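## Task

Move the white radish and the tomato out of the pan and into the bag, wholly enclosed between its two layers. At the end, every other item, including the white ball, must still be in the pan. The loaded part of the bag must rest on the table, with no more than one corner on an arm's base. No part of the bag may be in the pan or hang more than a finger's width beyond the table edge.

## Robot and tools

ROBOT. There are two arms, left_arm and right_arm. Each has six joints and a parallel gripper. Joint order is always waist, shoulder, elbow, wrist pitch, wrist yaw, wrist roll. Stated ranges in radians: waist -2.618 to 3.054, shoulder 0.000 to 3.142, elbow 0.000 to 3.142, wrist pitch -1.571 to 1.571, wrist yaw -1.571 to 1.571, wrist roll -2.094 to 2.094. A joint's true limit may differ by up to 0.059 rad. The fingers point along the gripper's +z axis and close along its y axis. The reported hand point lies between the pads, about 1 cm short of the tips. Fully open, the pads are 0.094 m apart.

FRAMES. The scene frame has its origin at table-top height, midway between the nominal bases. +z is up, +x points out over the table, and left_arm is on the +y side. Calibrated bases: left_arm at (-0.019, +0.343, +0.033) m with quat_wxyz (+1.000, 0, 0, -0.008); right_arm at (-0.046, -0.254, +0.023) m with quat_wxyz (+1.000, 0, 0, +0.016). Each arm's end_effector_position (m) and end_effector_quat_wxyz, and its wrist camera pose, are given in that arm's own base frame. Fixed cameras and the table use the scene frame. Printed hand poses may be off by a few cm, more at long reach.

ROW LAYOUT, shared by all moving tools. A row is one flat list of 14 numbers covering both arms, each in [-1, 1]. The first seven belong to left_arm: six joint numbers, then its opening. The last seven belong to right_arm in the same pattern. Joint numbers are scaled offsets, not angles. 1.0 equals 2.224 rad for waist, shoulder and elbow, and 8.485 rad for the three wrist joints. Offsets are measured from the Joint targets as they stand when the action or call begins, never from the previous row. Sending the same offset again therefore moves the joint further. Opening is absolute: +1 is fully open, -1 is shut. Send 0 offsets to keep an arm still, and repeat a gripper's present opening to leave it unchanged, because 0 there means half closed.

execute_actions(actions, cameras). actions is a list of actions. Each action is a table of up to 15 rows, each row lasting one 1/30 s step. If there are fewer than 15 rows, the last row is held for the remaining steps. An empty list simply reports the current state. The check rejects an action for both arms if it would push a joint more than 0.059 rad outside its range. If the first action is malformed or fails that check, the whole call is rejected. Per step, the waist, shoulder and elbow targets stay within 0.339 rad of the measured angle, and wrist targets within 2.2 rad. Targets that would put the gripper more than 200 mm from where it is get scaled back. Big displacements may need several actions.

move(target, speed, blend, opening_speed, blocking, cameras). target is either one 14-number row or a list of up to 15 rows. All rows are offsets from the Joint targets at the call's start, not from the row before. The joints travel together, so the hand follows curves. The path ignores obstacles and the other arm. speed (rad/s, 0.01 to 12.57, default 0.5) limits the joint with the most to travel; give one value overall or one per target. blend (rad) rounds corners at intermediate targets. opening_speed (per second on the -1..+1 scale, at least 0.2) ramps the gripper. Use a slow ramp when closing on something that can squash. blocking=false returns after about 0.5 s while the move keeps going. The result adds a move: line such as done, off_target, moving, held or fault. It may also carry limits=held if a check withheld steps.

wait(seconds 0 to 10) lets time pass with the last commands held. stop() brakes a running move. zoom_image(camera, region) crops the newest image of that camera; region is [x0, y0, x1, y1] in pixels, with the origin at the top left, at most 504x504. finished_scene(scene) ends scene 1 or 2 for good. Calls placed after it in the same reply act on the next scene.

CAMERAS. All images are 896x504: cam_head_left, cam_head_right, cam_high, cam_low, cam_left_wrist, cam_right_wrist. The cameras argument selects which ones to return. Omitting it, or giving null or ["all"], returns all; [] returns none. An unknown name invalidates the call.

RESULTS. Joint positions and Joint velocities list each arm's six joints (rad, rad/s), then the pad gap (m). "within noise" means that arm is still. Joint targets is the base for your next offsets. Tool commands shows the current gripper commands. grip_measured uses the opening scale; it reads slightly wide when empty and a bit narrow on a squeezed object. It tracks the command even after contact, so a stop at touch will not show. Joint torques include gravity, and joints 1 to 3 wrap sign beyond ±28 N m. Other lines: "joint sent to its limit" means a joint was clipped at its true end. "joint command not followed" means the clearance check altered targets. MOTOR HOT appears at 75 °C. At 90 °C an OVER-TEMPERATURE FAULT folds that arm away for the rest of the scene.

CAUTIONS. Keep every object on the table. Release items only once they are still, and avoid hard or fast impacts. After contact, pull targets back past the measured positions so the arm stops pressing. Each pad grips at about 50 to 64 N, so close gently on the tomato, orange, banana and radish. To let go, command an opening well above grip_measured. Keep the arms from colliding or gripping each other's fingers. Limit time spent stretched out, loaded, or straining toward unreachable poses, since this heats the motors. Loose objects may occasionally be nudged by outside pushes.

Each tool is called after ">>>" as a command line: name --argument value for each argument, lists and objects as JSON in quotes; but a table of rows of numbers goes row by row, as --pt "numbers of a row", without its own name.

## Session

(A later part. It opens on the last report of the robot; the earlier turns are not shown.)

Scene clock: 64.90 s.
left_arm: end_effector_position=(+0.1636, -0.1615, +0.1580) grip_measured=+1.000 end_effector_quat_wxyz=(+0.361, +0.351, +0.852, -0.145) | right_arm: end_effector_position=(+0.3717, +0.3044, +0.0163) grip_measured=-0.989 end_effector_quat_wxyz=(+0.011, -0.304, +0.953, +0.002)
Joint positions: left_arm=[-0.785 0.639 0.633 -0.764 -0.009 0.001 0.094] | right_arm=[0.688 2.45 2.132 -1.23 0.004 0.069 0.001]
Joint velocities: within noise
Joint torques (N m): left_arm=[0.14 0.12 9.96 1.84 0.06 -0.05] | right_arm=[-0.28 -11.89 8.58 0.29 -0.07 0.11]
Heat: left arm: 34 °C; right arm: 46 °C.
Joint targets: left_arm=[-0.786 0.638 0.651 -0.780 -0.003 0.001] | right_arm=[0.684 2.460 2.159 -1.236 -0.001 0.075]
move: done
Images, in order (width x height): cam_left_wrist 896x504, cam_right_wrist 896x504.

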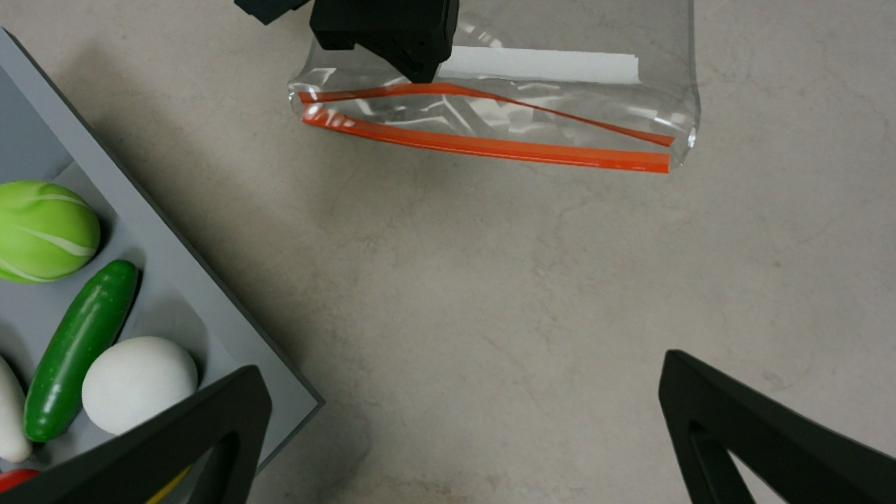

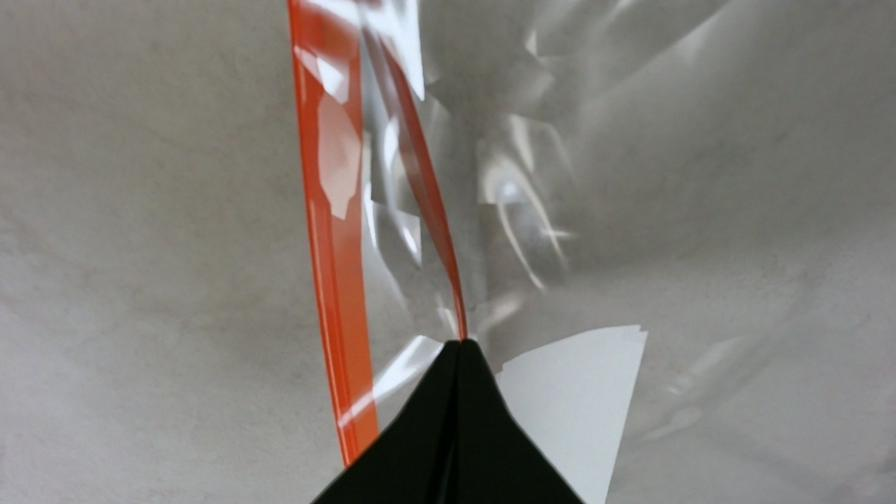

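>>> move --target '[0,0,0,0,0,0,1, 0,-0.062,0.0589,-0.0273,0,0,-1]' --speed 0.12

Scene clock: 67.77 s.
left_arm: end_effector_position=(+0.1636, -0.1614, +0.1579) grip_measured=+1.000 end_effector_quat_wxyz=(+0.361, +0.351, +0.852, -0.145) | right_arm: end_effector_position=(+0.3557, +0.2913, +0.0801) grip_measured=-0.989 end_effector_quat_wxyz=(-0.003, -0.304, +0.953, -0.003)
Joint positions: left_arm=[-0.785 0.639 0.633 -0.765 -0.009 0.001 0.094] | right_arm=[0.688 2.382 2.264 -1.461 0.004 0.069 0.001]
Joint velocities: within noise
Joint torques (N m): left_arm=[0.13 0.13 9.95 1.84 0.08 -0.05] | right_arm=[-0.34 -17.5 8.4 0.19 -0.06 0.11]
Heat: left arm: 34 °C; right arm: 48 °C.
Joint targets: left_arm=[-0.786 0.638 0.651 -0.780 -0.003 0.001] | right_arm=[0.684 2.322 2.290 -1.468 -0.001 0.075]
move: off_target (right_arm); right_arm: the shoulder is farthest, 0.060 rad from its target

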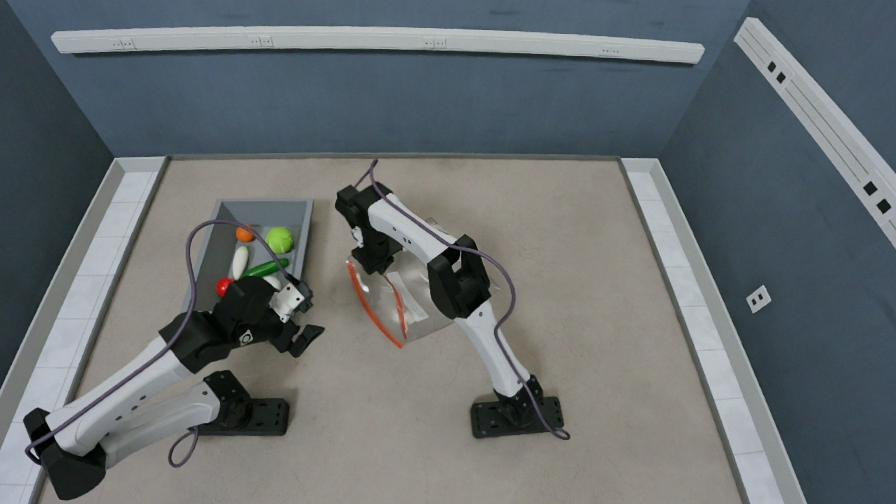

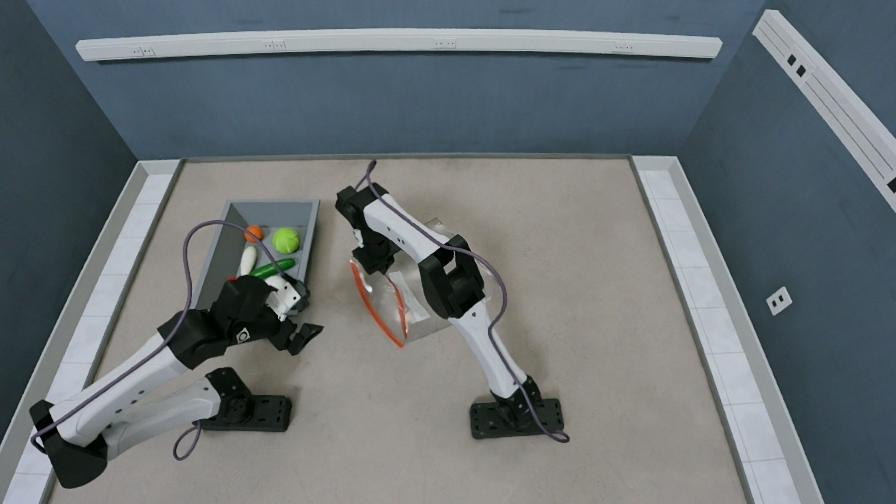

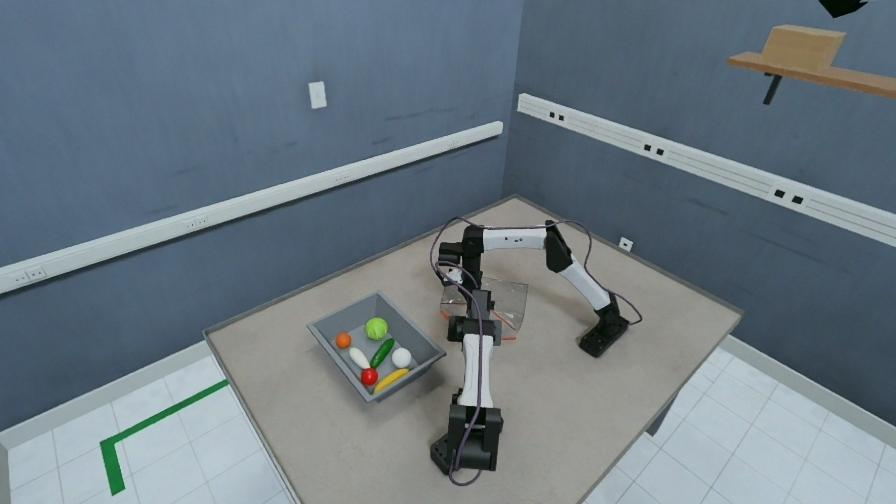

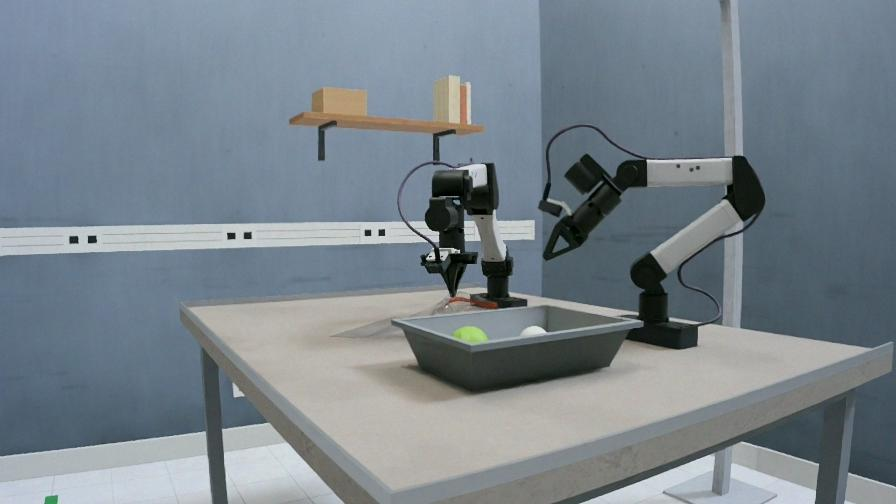

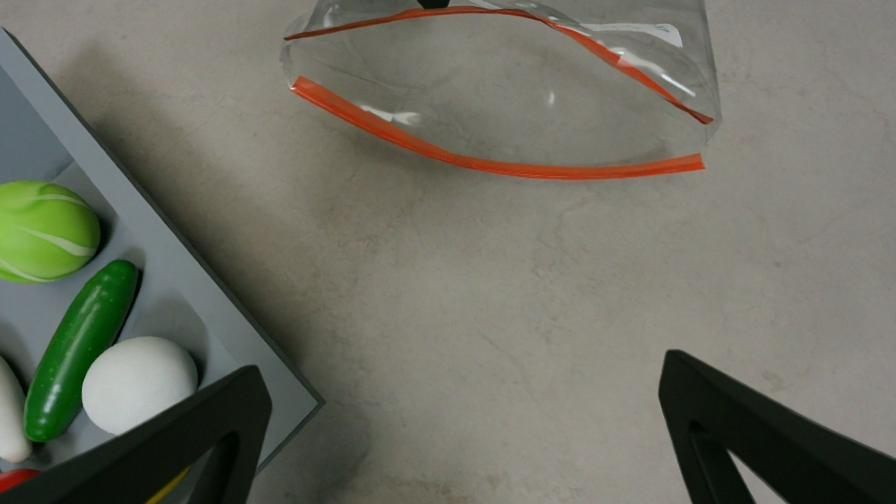

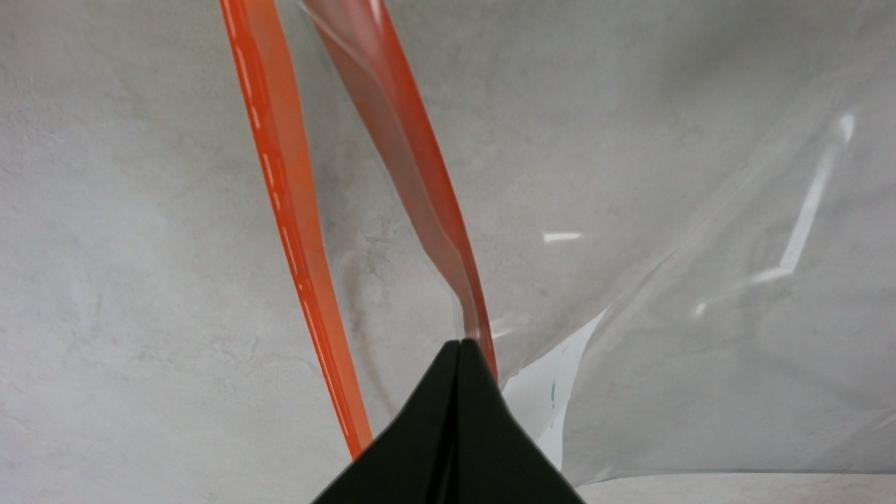

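>>> move --target '[0.5557,0.469,0.5135,-0.0863,0,0,1, 0,0,0,0,0,0,-1]' --speed 1.0 --cameras '["cam_head_left","cam_left_wrist"]'

Scene clock: 71.17 s.
left_arm: end_effector_position=(+0.2935, +0.1432, +0.2180) grip_measured=+1.000 end_effector_quat_wxyz=(+0.083, -0.223, +0.971, +0.022) | right_arm: end_effector_position=(+0.3555, +0.2911, +0.0801) grip_measured=-0.989 end_effector_quat_wxyz=(-0.004, -0.304, +0.953, -0.003)
Joint positions: left_arm=[0.451 1.672 1.772 -1.499 -0.005 0.001 0.094] | right_arm=[0.688 2.382 2.264 -1.462 0.004 0.069 0.001]
Joint velocities: within noise
Joint torques (N m): left_arm=[0.13 -6.28 8.96 0.65 0.02 -0.05] | right_arm=[-0.28 -17.54 8.4 0.21 -0.07 0.11]
Heat: left arm: 35 °C; right arm: 51 °C.
Joint targets: left_arm=[0.450 1.681 1.793 -1.512 -0.003 0.001] | right_arm=[0.684 2.322 2.290 -1.468 -0.001 0.075]
move: off_target (right_arm); right_arm: the shoulder is farthest, 0.060 rad from its target
Images, in order (width x height): cam_head_left 896x504, cam_left_wrist 896x504.

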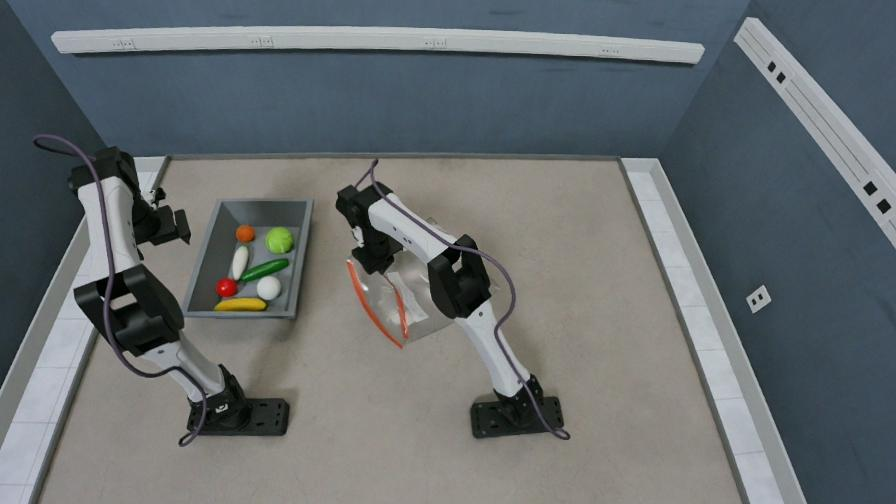

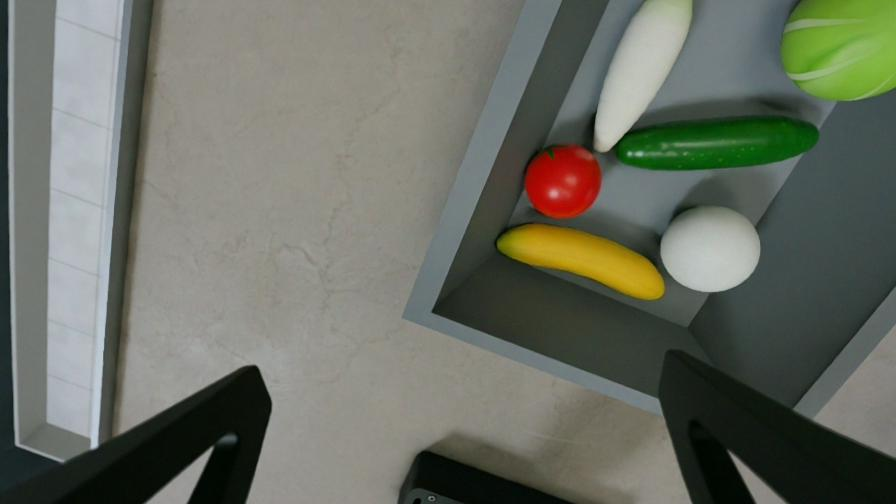

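>>> move --target '[-0.0887,0.1556,0.027,0.0136,0,-0.0153,0.65, 0,0,0,0,0,0,-1]' --speed 0.8 --cameras '["cam_head_left","cam_left_wrist"]'

Scene clock: 74.17 s.
left_arm: end_effector_position=(+0.3691, +0.0949, +0.1172) grip_measured=+0.652 end_effector_quat_wxyz=(-0.014, -0.182, +0.983, +0.001) | right_arm: end_effector_position=(+0.3555, +0.2911, +0.0801) grip_measured=-0.989 end_effector_quat_wxyz=(-0.004, -0.304, +0.953, -0.003)
Joint positions: left_arm=[0.25 2.025 1.833 -1.406 -0.005 -0.116 0.078] | right_arm=[0.688 2.382 2.264 -1.462 0.004 0.069 0.001]
Joint velocities: within noise
Joint torques (N m): left_arm=[0.43 -9.88 8.81 0.46 0.01 -0.16] | right_arm=[-0.28 -17.54 8.39 0.21 -0.07 0.11]
Heat: left arm: 35 °C; right arm: 53 °C.
Joint targets: left_arm=[0.253 2.027 1.853 -1.397 -0.003 -0.129] | right_arm=[0.684 2.322 2.290 -1.468 -0.001 0.075]
move: off_target (right_arm); right_arm: the shoulder is farthest, 0.060 rad from its target
Images, in order (width x height): cam_head_left 896x504, cam_left_wrist 896x504.

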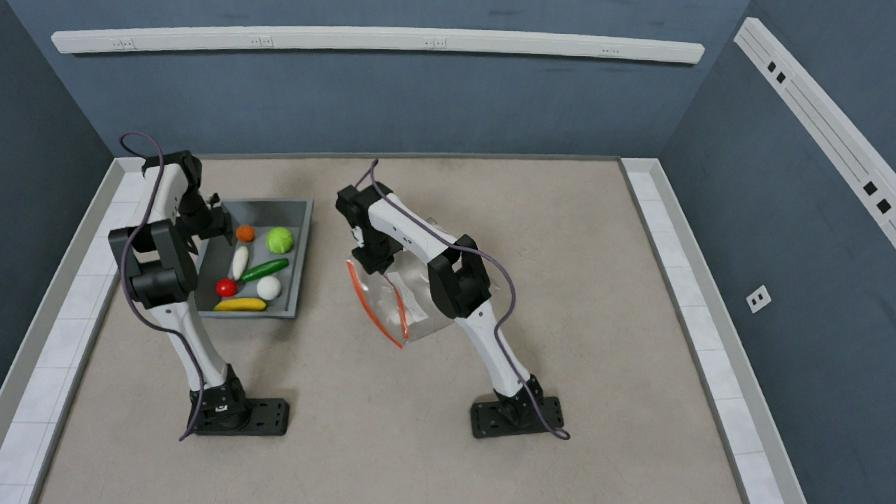

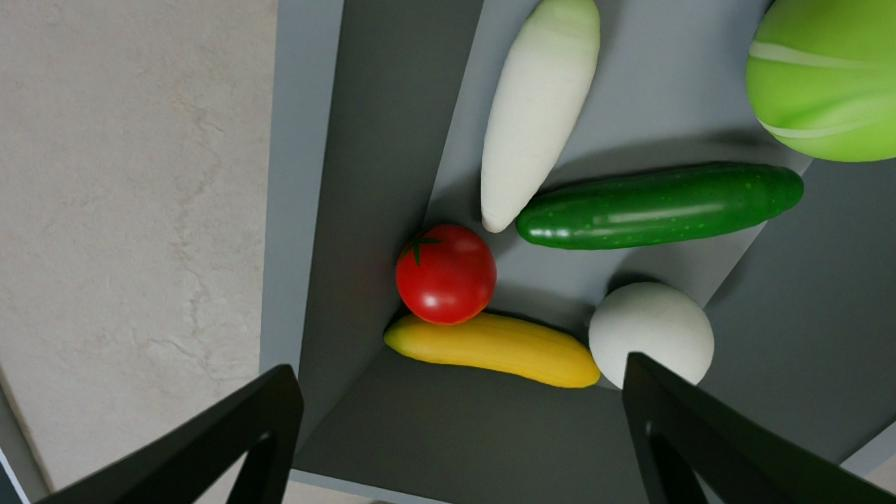

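>>> move --target '[0.001,-0.0587,-0.1614,0.027,0,0,0.65, 0,0,0,0,0,0,-1]' --speed 0.4 --cameras '["cam_left_wrist"]'

Scene clock: 76.63 s.
left_arm: end_effector_position=(+0.3416, +0.0879, +0.0695) grip_measured=+0.652 end_effector_quat_wxyz=(-0.015, -0.182, +0.983, +0.001) | right_arm: end_effector_position=(+0.3555, +0.2911, +0.0801) grip_measured=-0.989 end_effector_quat_wxyz=(-0.004, -0.304, +0.953, -0.003)
Joint positions: left_arm=[0.25 1.927 1.505 -1.179 -0.005 -0.117 0.078] | right_arm=[0.688 2.382 2.264 -1.462 0.004 0.069 0.001]
Joint velocities: within noise
Joint torques (N m): left_arm=[0.62 -11.52 5.76 0.45 0.02 -0.15] | right_arm=[-0.27 -17.54 8.39 0.2 -0.07 0.11]
Heat: left arm: 34 °C; right arm: 55 °C.
Joint targets: left_arm=[0.255 1.897 1.494 -1.168 -0.003 -0.129] | right_arm=[0.684 2.322 2.290 -1.467 -0.001 0.075]
move: off_target (right_arm); right_arm: the shoulder is farthest, 0.060 rad from its target
Images, in order (width x height): cam_left_wrist 896x504.

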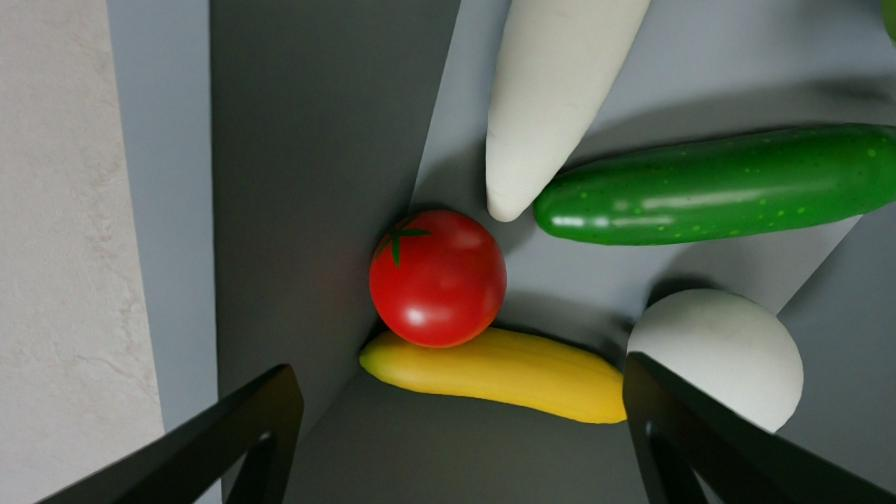

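>>> move --target '[0.0097,0.008,-0.0603,0.0179,0,0,0.4, 0,0,0,0,0,0,-1]' --speed 0.3 --cameras '["cam_left_wrist"]'

Scene clock: 79.27 s.
left_arm: end_effector_position=(+0.3358, +0.0937, +0.0371) grip_measured=+0.402 end_effector_quat_wxyz=(-0.006, -0.192, +0.981, +0.002) | right_arm: end_effector_position=(+0.3555, +0.2911, +0.0801) grip_measured=-0.989 end_effector_quat_wxyz=(-0.004, -0.304, +0.953, -0.003)
Joint positions: left_arm=[0.27 1.925 1.37 -1.027 -0.005 -0.117 0.066] | right_arm=[0.688 2.382 2.264 -1.462 0.004 0.069 0.001]
Joint velocities: within noise
Joint torques (N m): left_arm=[0.68 -9.81 5.7 0.51 0.02 -0.14] | right_arm=[-0.29 -17.51 8.42 0.2 -0.06 0.11]
Heat: left arm: 34 °C; right arm: 57 °C.
Joint targets: left_arm=[0.276 1.914 1.360 -1.016 -0.003 -0.129] | right_arm=[0.684 2.322 2.290 -1.467 -0.001 0.075]
move: off_target (right_arm); right_arm: the shoulder is farthest, 0.060 rad from its target
Images, in order (width x height): cam_left_wrist 896x504.

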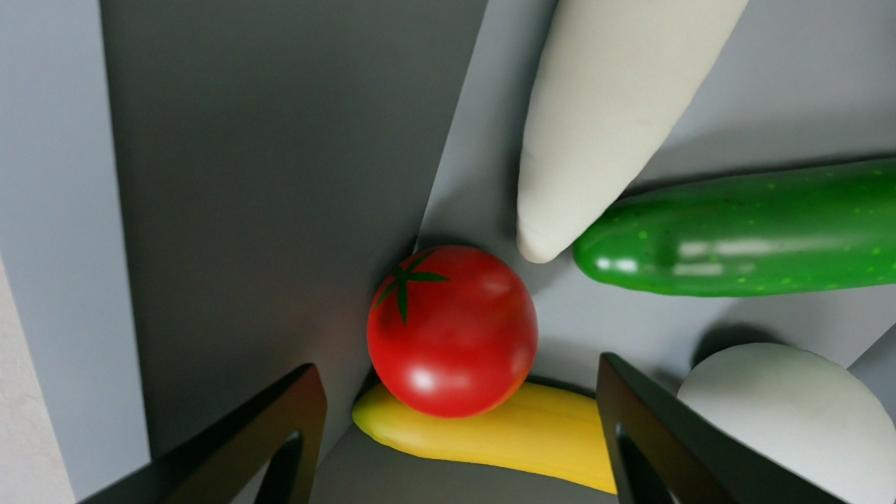

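>>> move --pt "0 0.0054 -0.0342 0.0103 0 0 0.4 0 0 0 0 0 0 -1" --pt "0 0.0054 -0.0342 0.0103 0 0 -0.1 0 0 0 0 0 0 -1" --speed 0.3 --opening_speed 0.5 --cameras '["cam_left_wrist"]'

Scene clock: 82.07 s.
left_arm: end_effector_position=(+0.3326, +0.0928, +0.0192) grip_measured=-0.096 end_effector_quat_wxyz=(+0.001, -0.192, +0.981, +0.002) | right_arm: end_effector_position=(+0.3555, +0.2911, +0.0801) grip_measured=-0.989 end_effector_quat_wxyz=(-0.004, -0.304, +0.953, -0.003)
Joint positions: left_arm=[0.27 1.925 1.294 -0.938 -0.005 -0.117 0.042] | right_arm=[0.688 2.382 2.264 -1.462 0.004 0.069 0.001]
Joint velocities: within noise
Joint torques (N m): left_arm=[0.73 -8.76 5.46 0.52 0.02 -0.15] | right_arm=[-0.28 -17.51 8.39 0.21 -0.07 0.11]
Heat: left arm: 34 °C; right arm: 58 °C.
Joint targets: left_arm=[0.276 1.926 1.284 -0.929 -0.003 -0.129] | right_arm=[0.684 2.322 2.290 -1.467 -0.001 0.075]
move: off_target (right_arm); right_arm: the shoulder is farthest, 0.060 rad from its target
Images, in order (width x height): cam_left_wrist 896x504.

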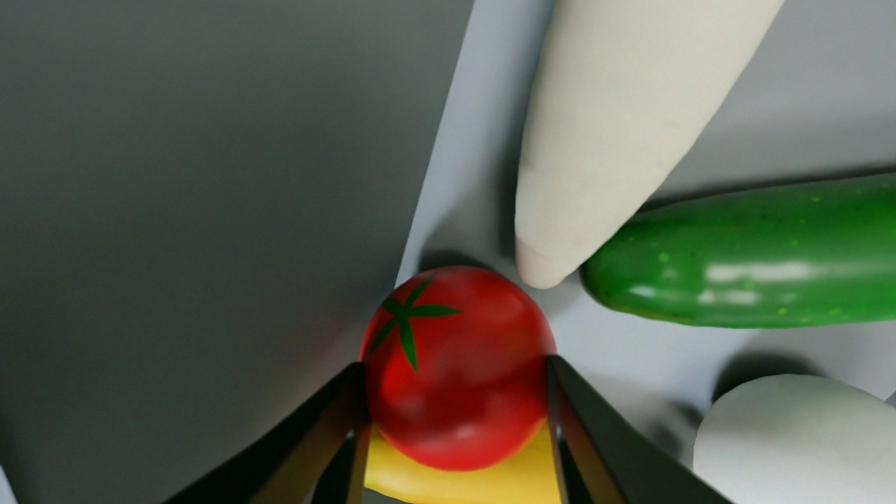

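>>> move --pt "0 0 0 0 0 0 -0.35 0 0 0 0 0 0 -1" --pt "0 0.0 0.04 -0.0105 0 0 -0.35 0 0 0 0 0 0 -1" --speed 0.2 --opening_speed 0.4 --cameras '["cam_left_wrist"]'

Scene clock: 85.10 s.
left_arm: end_effector_position=(+0.3370, +0.0941, +0.0368) grip_measured=-0.348 end_effector_quat_wxyz=(+0.003, -0.192, +0.981, +0.003) | right_arm: end_effector_position=(+0.3555, +0.2911, +0.0801) grip_measured=-0.989 end_effector_quat_wxyz=(-0.004, -0.304, +0.953, -0.003)
Joint positions: left_arm=[0.27 1.915 1.355 -1.005 -0.005 -0.117 0.031] | right_arm=[0.688 2.382 2.264 -1.462 0.004 0.069 0.001]
Joint velocities: within noise
Joint torques (N m): left_arm=[0.69 -7.95 8.39 0.3 0.03 -0.14] | right_arm=[-0.28 -17.54 8.38 0.2 -0.06 0.11]
Heat: left arm: 34 °C; right arm: 60 °C.
Joint targets: left_arm=[0.276 1.927 1.373 -1.017 -0.003 -0.129] | right_arm=[0.684 2.322 2.290 -1.467 -0.001 0.075]
move: off_target (right_arm); right_arm: the shoulder is farthest, 0.060 rad from its target
Images, in order (width x height): cam_left_wrist 896x504.

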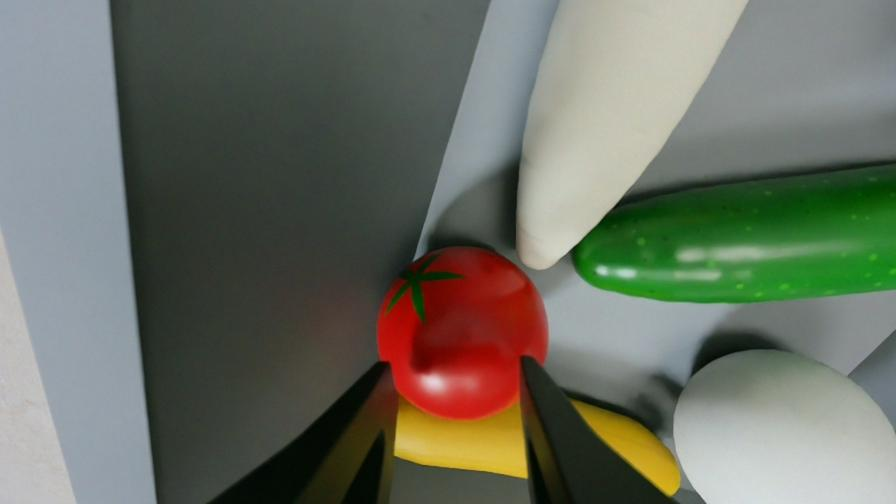

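>>> move --pt "0 0 0 0 0 0 0.4 0 0 0 0 0 0 -1" --pt "0 -0.004 -0.0798 0.0199 0 0 0.4 0 0 0 0 0 0 -1" --speed 0.3 --cameras '["cam_left_wrist"]'

Scene clock: 87.23 s.
left_arm: end_effector_position=(+0.3199, +0.0887, +0.0022) grip_measured=+0.398 end_effector_quat_wxyz=(-0.004, -0.193, +0.981, +0.000) | right_arm: end_effector_position=(+0.3555, +0.2911, +0.0801) grip_measured=-0.989 end_effector_quat_wxyz=(-0.004, -0.304, +0.953, -0.003)
Joint positions: left_arm=[0.27 1.915 1.206 -0.87 -0.001 -0.118 0.066] | right_arm=[0.688 2.382 2.264 -1.462 0.004 0.069 0.001]
Joint velocities: within noise
Joint torques (N m): left_arm=[0.7 -8.39 5.19 0.62 -0.01 -0.14] | right_arm=[-0.28 -17.52 8.39 0.21 -0.07 0.11]
Heat: left arm: 33 °C; right arm: 61 °C.
Joint targets: left_arm=[0.276 1.918 1.195 -0.849 -0.003 -0.129] | right_arm=[0.684 2.322 2.290 -1.467 -0.001 0.075]
move: off_target (right_arm); right_arm: the shoulder is farthest, 0.060 rad from its target
Images, in order (width x height): cam_left_wrist 896x504.

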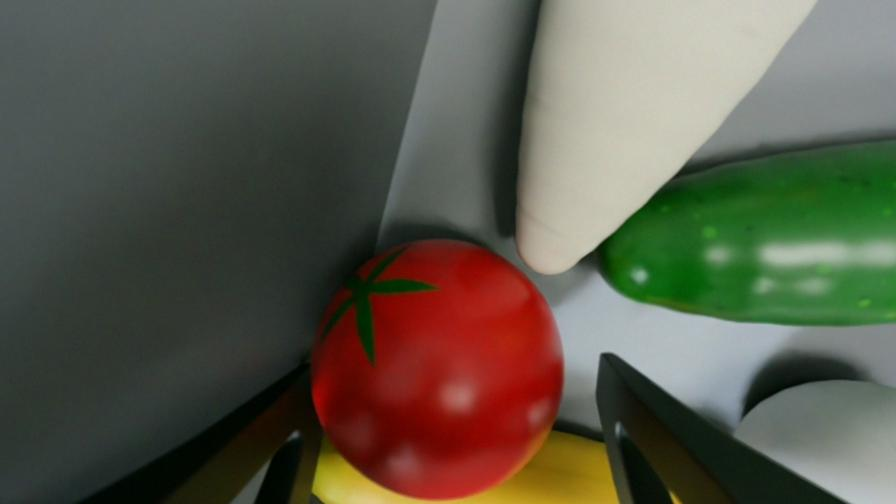

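>>> move --pt "0 0 0 0 0 0 -0.15 0 0 0 0 0 0 -1" --pt "0 0.0 0.045 -0.0115 0 0 -0.15 0 0 0 0 0 0 -1" --speed 0.2 --opening_speed 0.4 --cameras '["cam_left_wrist"]'

Scene clock: 90.13 s.
left_arm: end_effector_position=(+0.3291, +0.0913, +0.0186) grip_measured=-0.064 end_effector_quat_wxyz=(+0.000, -0.193, +0.981, +0.001) | right_arm: end_effector_position=(+0.3555, +0.2911, +0.0801) grip_measured=-0.989 end_effector_quat_wxyz=(-0.004, -0.304, +0.953, -0.003)
Joint positions: left_arm=[0.27 1.915 1.278 -0.934 -0.001 -0.118 0.044] | right_arm=[0.688 2.382 2.264 -1.462 0.004 0.069 0.001]
Joint velocities: within noise
Joint torques (N m): left_arm=[0.73 -8.53 8.2 0.29 -0.01 -0.14] | right_arm=[-0.28 -17.52 8.38 0.21 -0.07 0.11]
Heat: left arm: 33 °C; right arm: 63 °C.
Joint targets: left_arm=[0.276 1.918 1.295 -0.946 -0.003 -0.129] | right_arm=[0.684 2.322 2.290 -1.467 -0.001 0.075]
move: off_target (right_arm); right_arm: the shoulder is farthest, 0.060 rad from its target
Images, in order (width x height): cam_left_wrist 896x504.

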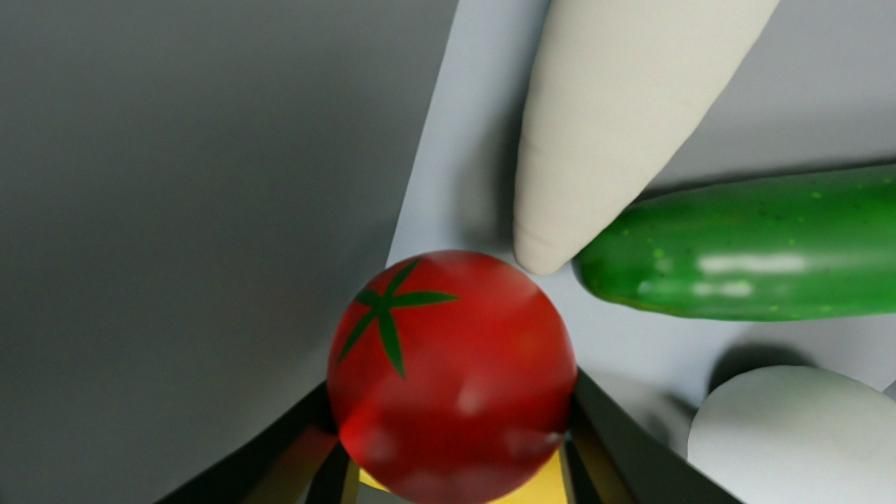

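>>> move --pt "0 -0.13 0.0904 -0.0378 0 0 -0.15 0 0 0 0 0 0 -1" --pt "-0.2815 -0.4362 -0.2754 0.08386 0 0.0152 -0.15 0 0 0 0 0 0 -1" --pt "-0.4978 -0.2689 -0.4957 0.18544 0 0.0152 -0.15 0 0 0 0 0 0 -1" --speed '[0.5,0.9,0.6]' --blend '[0.1,0.1,0]' --cameras '["cam_left_wrist","cam_head_left","cam_low"]'

Scene clock: 95.70 s.
left_arm: end_effector_position=(+0.2252, -0.2433, +0.0596) grip_measured=-0.064 end_effector_quat_wxyz=(+0.470, +0.339, +0.788, -0.208) | right_arm: end_effector_position=(+0.3555, +0.2911, +0.0801) grip_measured=-0.989 end_effector_quat_wxyz=(-0.004, -0.304, +0.953, -0.003)
Joint positions: left_arm=[-0.825 1.312 0.2 0.619 -0.002 -0.012 0.044] | right_arm=[0.688 2.382 2.264 -1.462 0.004 0.069 0.001]
Joint velocities: within noise
Joint torques (N m): left_arm=[-0.23 -2.61 5.6 2.37 -0.01 0.06] | right_arm=[-0.27 -17.52 8.38 0.2 -0.06 0.11]
Heat: left arm: 33 °C; right arm: 65 °C.
Joint targets: left_arm=[-0.831 1.320 0.193 0.627 -0.003 0.000] | right_arm=[0.684 2.322 2.290 -1.467 -0.001 0.075]
move: off_target (right_arm); right_arm: the shoulder is farthest, 0.060 rad from its target
Images, in order (width x height): cam_head_left 896x504, cam_low 896x504, cam_left_wrist 896x504.

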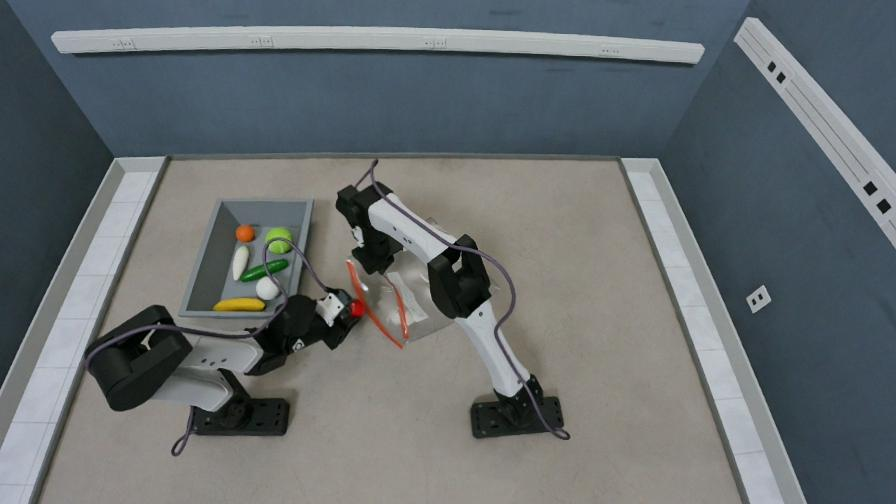

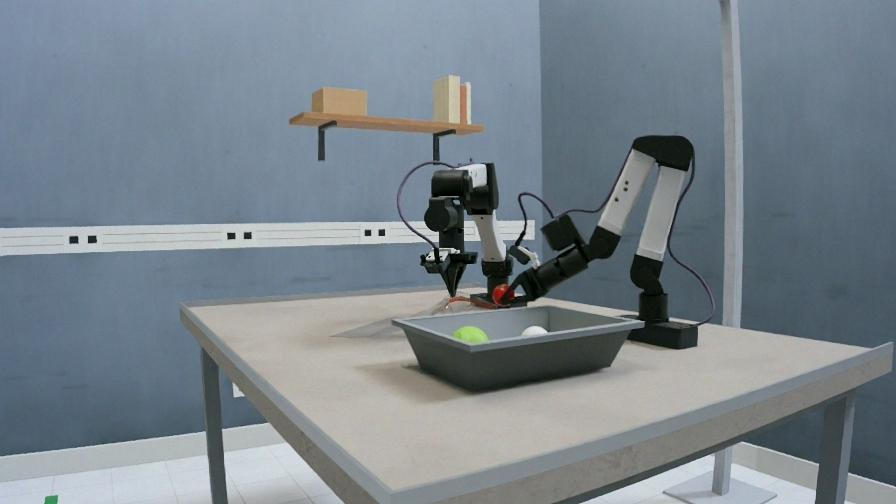

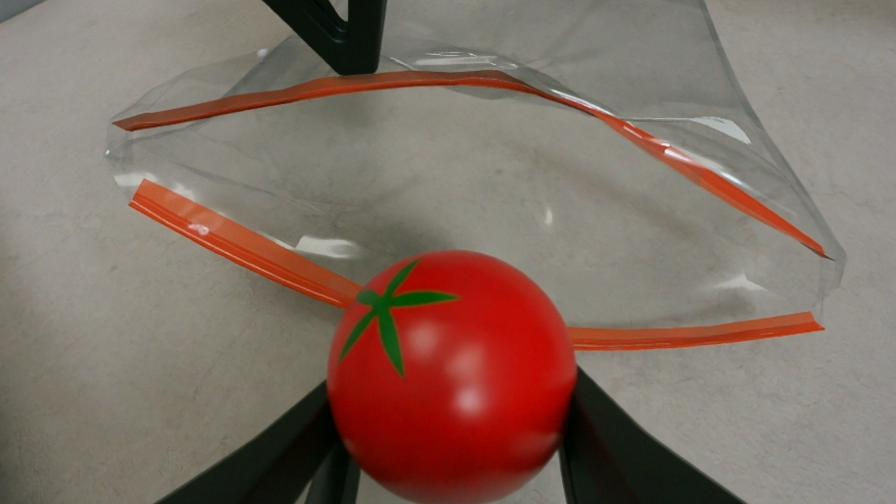

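>>> move --target '[0,0.1565,0.0926,0.01674,0,0,-0.15, 0,0,0,0,0,0,-1]' --speed 0.35 --cameras '["cam_left_wrist","cam_low","cam_right_wrist"]'

Scene clock: 97.57 s.
left_arm: end_effector_position=(+0.2618, -0.2830, +0.0393) grip_measured=-0.064 end_effector_quat_wxyz=(+0.462, +0.341, +0.793, -0.204) | right_arm: end_effector_position=(+0.3555, +0.2911, +0.0801) grip_measured=-0.989 end_effector_quat_wxyz=(-0.004, -0.304, +0.953, -0.003)
Joint positions: left_arm=[-0.825 1.655 0.381 0.761 -0.002 -0.012 0.044] | right_arm=[0.688 2.382 2.264 -1.462 0.004 0.069 0.001]
Joint velocities: within noise
Joint torques (N m): left_arm=[-0.24 -4.56 7.16 2.4 0 0.07] | right_arm=[-0.25 -17.54 8.39 0.21 -0.06 0.11]
Heat: left arm: 33 °C; right arm: 66 °C.
Joint targets: left_arm=[-0.831 1.668 0.399 0.769 -0.003 0.000] | right_arm=[0.684 2.322 2.290 -1.467 -0.001 0.075]
move: off_target (right_arm); right_arm: the shoulder is farthest, 0.060 rad from its target
Images, in order (width x height): cam_low 896x504, cam_left_wrist 896x504, cam_right_wrist 896x504.

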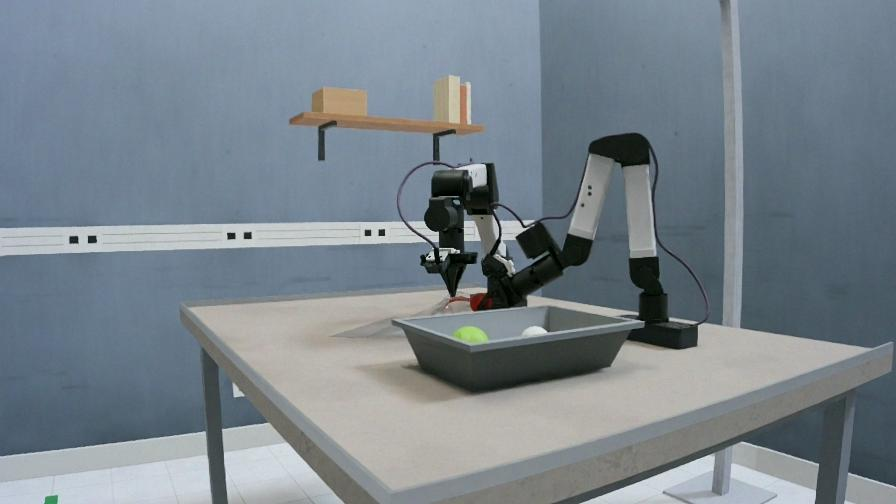

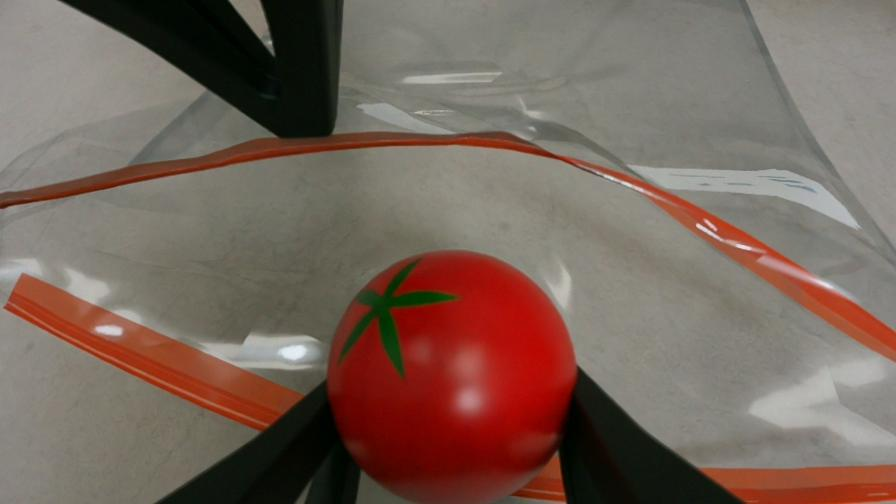

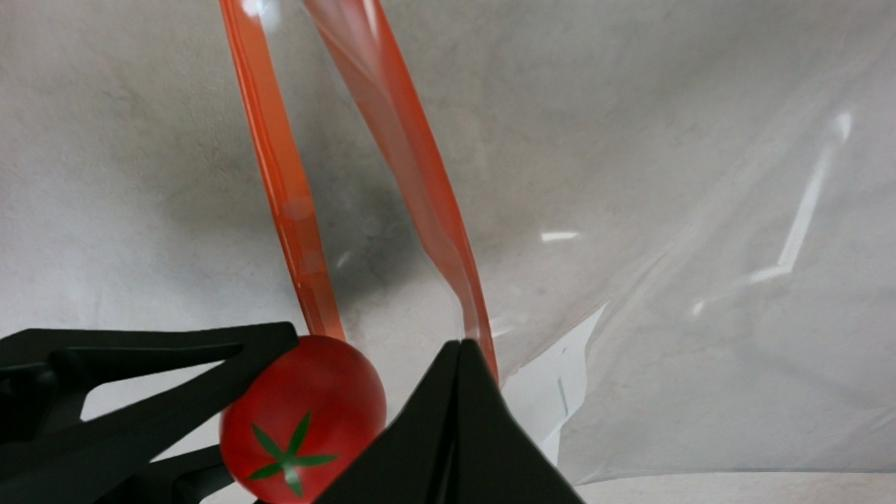

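>>> move --target '[-0.022,0.15,0.09,0.0165,0,0,-0.15, 0,0,0,0,0,0,-1]' --speed 0.25 --cameras '["cam_left_wrist","cam_low","cam_right_wrist","cam_head_right"]'

Scene clock: 99.83 s.
left_arm: end_effector_position=(+0.2840, -0.3386, +0.0053) grip_measured=-0.064 end_effector_quat_wxyz=(+0.461, +0.359, +0.782, -0.217) | right_arm: end_effector_position=(+0.3555, +0.2911, +0.0801) grip_measured=-0.989 end_effector_quat_wxyz=(-0.004, -0.304, +0.953, -0.003)
Joint positions: left_arm=[-0.873 1.985 0.582 0.901 -0.002 -0.012 0.044] | right_arm=[0.688 2.382 2.264 -1.462 0.004 0.069 0.001]
Joint velocities: within noise
Joint torques (N m): left_arm=[-0.24 -6.6 6.28 2.38 0 0.05] | right_arm=[-0.25 -17.52 8.4 0.2 -0.07 0.11]
Heat: left arm: 33 °C; right arm: 67 °C.
Joint targets: left_arm=[-0.880 2.001 0.599 0.909 -0.003 0.000] | right_arm=[0.684 2.322 2.290 -1.467 -0.001 0.075]
move: off_target (right_arm); right_arm: the shoulder is farthest, 0.060 rad from its target
Images, in order (width x height): cam_head_right 896x504, cam_low 896x504, cam_left_wrist 896x504, cam_right_wrist 896x504.

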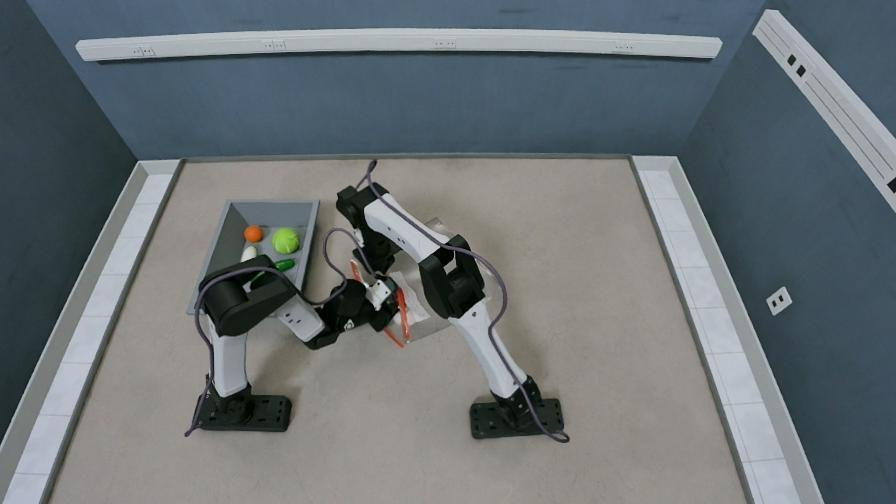

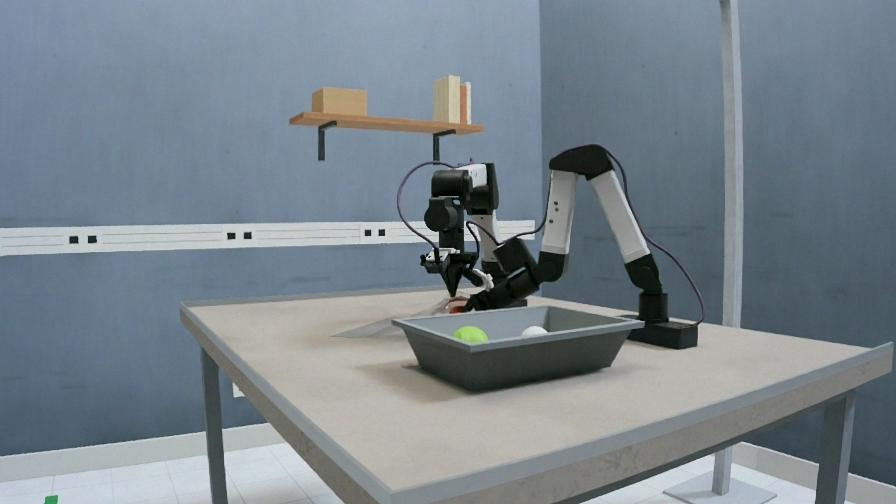

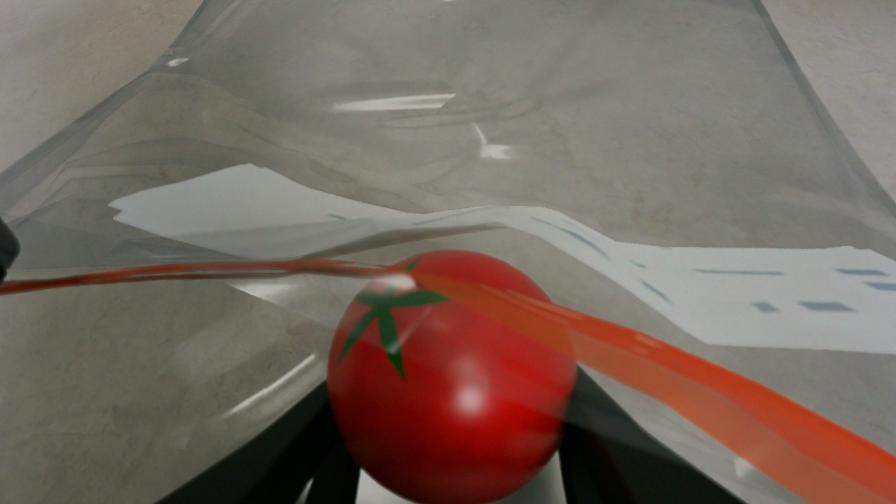

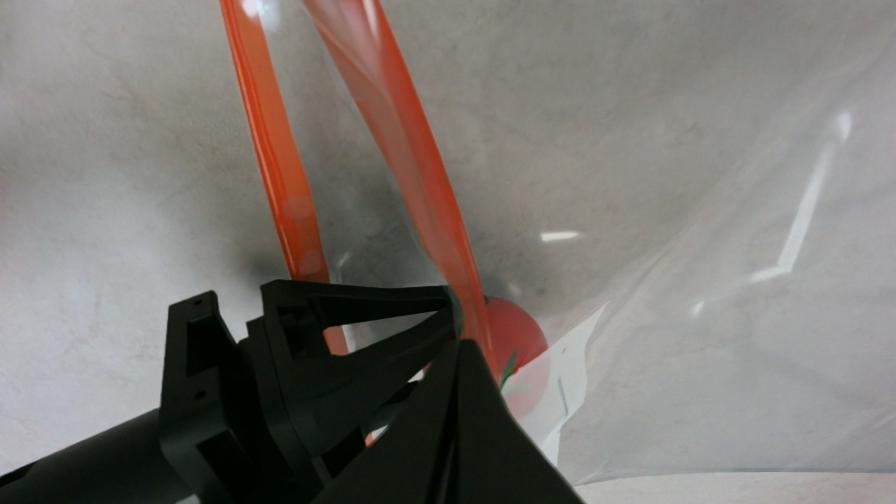

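>>> move --target '[0,0.027,0.0545,-0.008,0,0,-0.15, 0,0,0,0,0,0,-1]' --speed 0.2 --cameras '["cam_left_wrist","cam_right_wrist"]'

Scene clock: 101.40 s.
left_arm: end_effector_position=(+0.3036, -0.3620, +0.0098) grip_measured=-0.064 end_effector_quat_wxyz=(+0.468, +0.357, +0.778, -0.221) | right_arm: end_effector_position=(+0.3555, +0.2911, +0.0801) grip_measured=-0.989 end_effector_quat_wxyz=(-0.004, -0.304, +0.953, -0.003)
Joint positions: left_arm=[-0.873 2.042 0.704 0.855 -0.002 -0.012 0.044] | right_arm=[0.688 2.382 2.264 -1.462 0.004 0.069 0.001]
Joint velocities: within noise
Joint torques (N m): left_arm=[-0.28 -7.17 6.67 2.19 0 0.05] | right_arm=[-0.27 -17.51 8.42 0.21 -0.07 0.11]
Heat: left arm: 33 °C; right arm: 68 °C.
Joint targets: left_arm=[-0.880 2.061 0.720 0.841 -0.003 0.000] | right_arm=[0.684 2.322 2.290 -1.467 -0.001 0.075]
move: off_target (right_arm); right_arm: the shoulder is farthest, 0.060 rad from its target
Images, in order (width x height): cam_left_wrist 896x504, cam_right_wrist 896x504.

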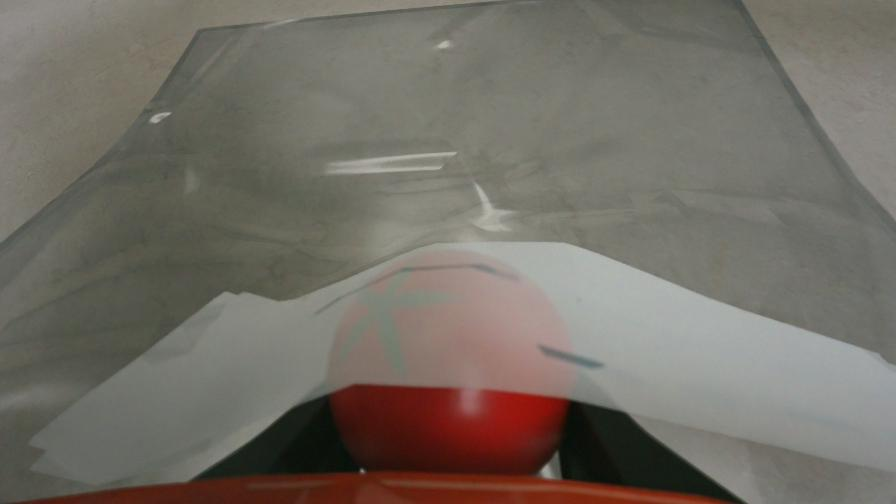

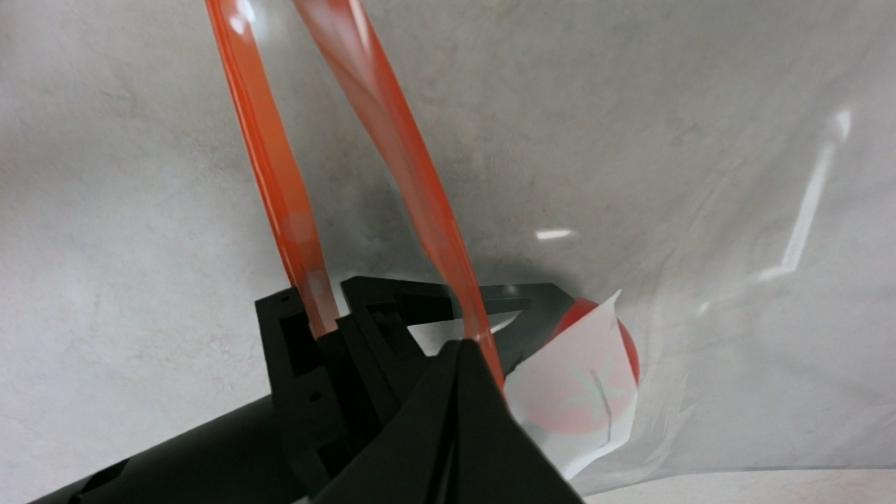

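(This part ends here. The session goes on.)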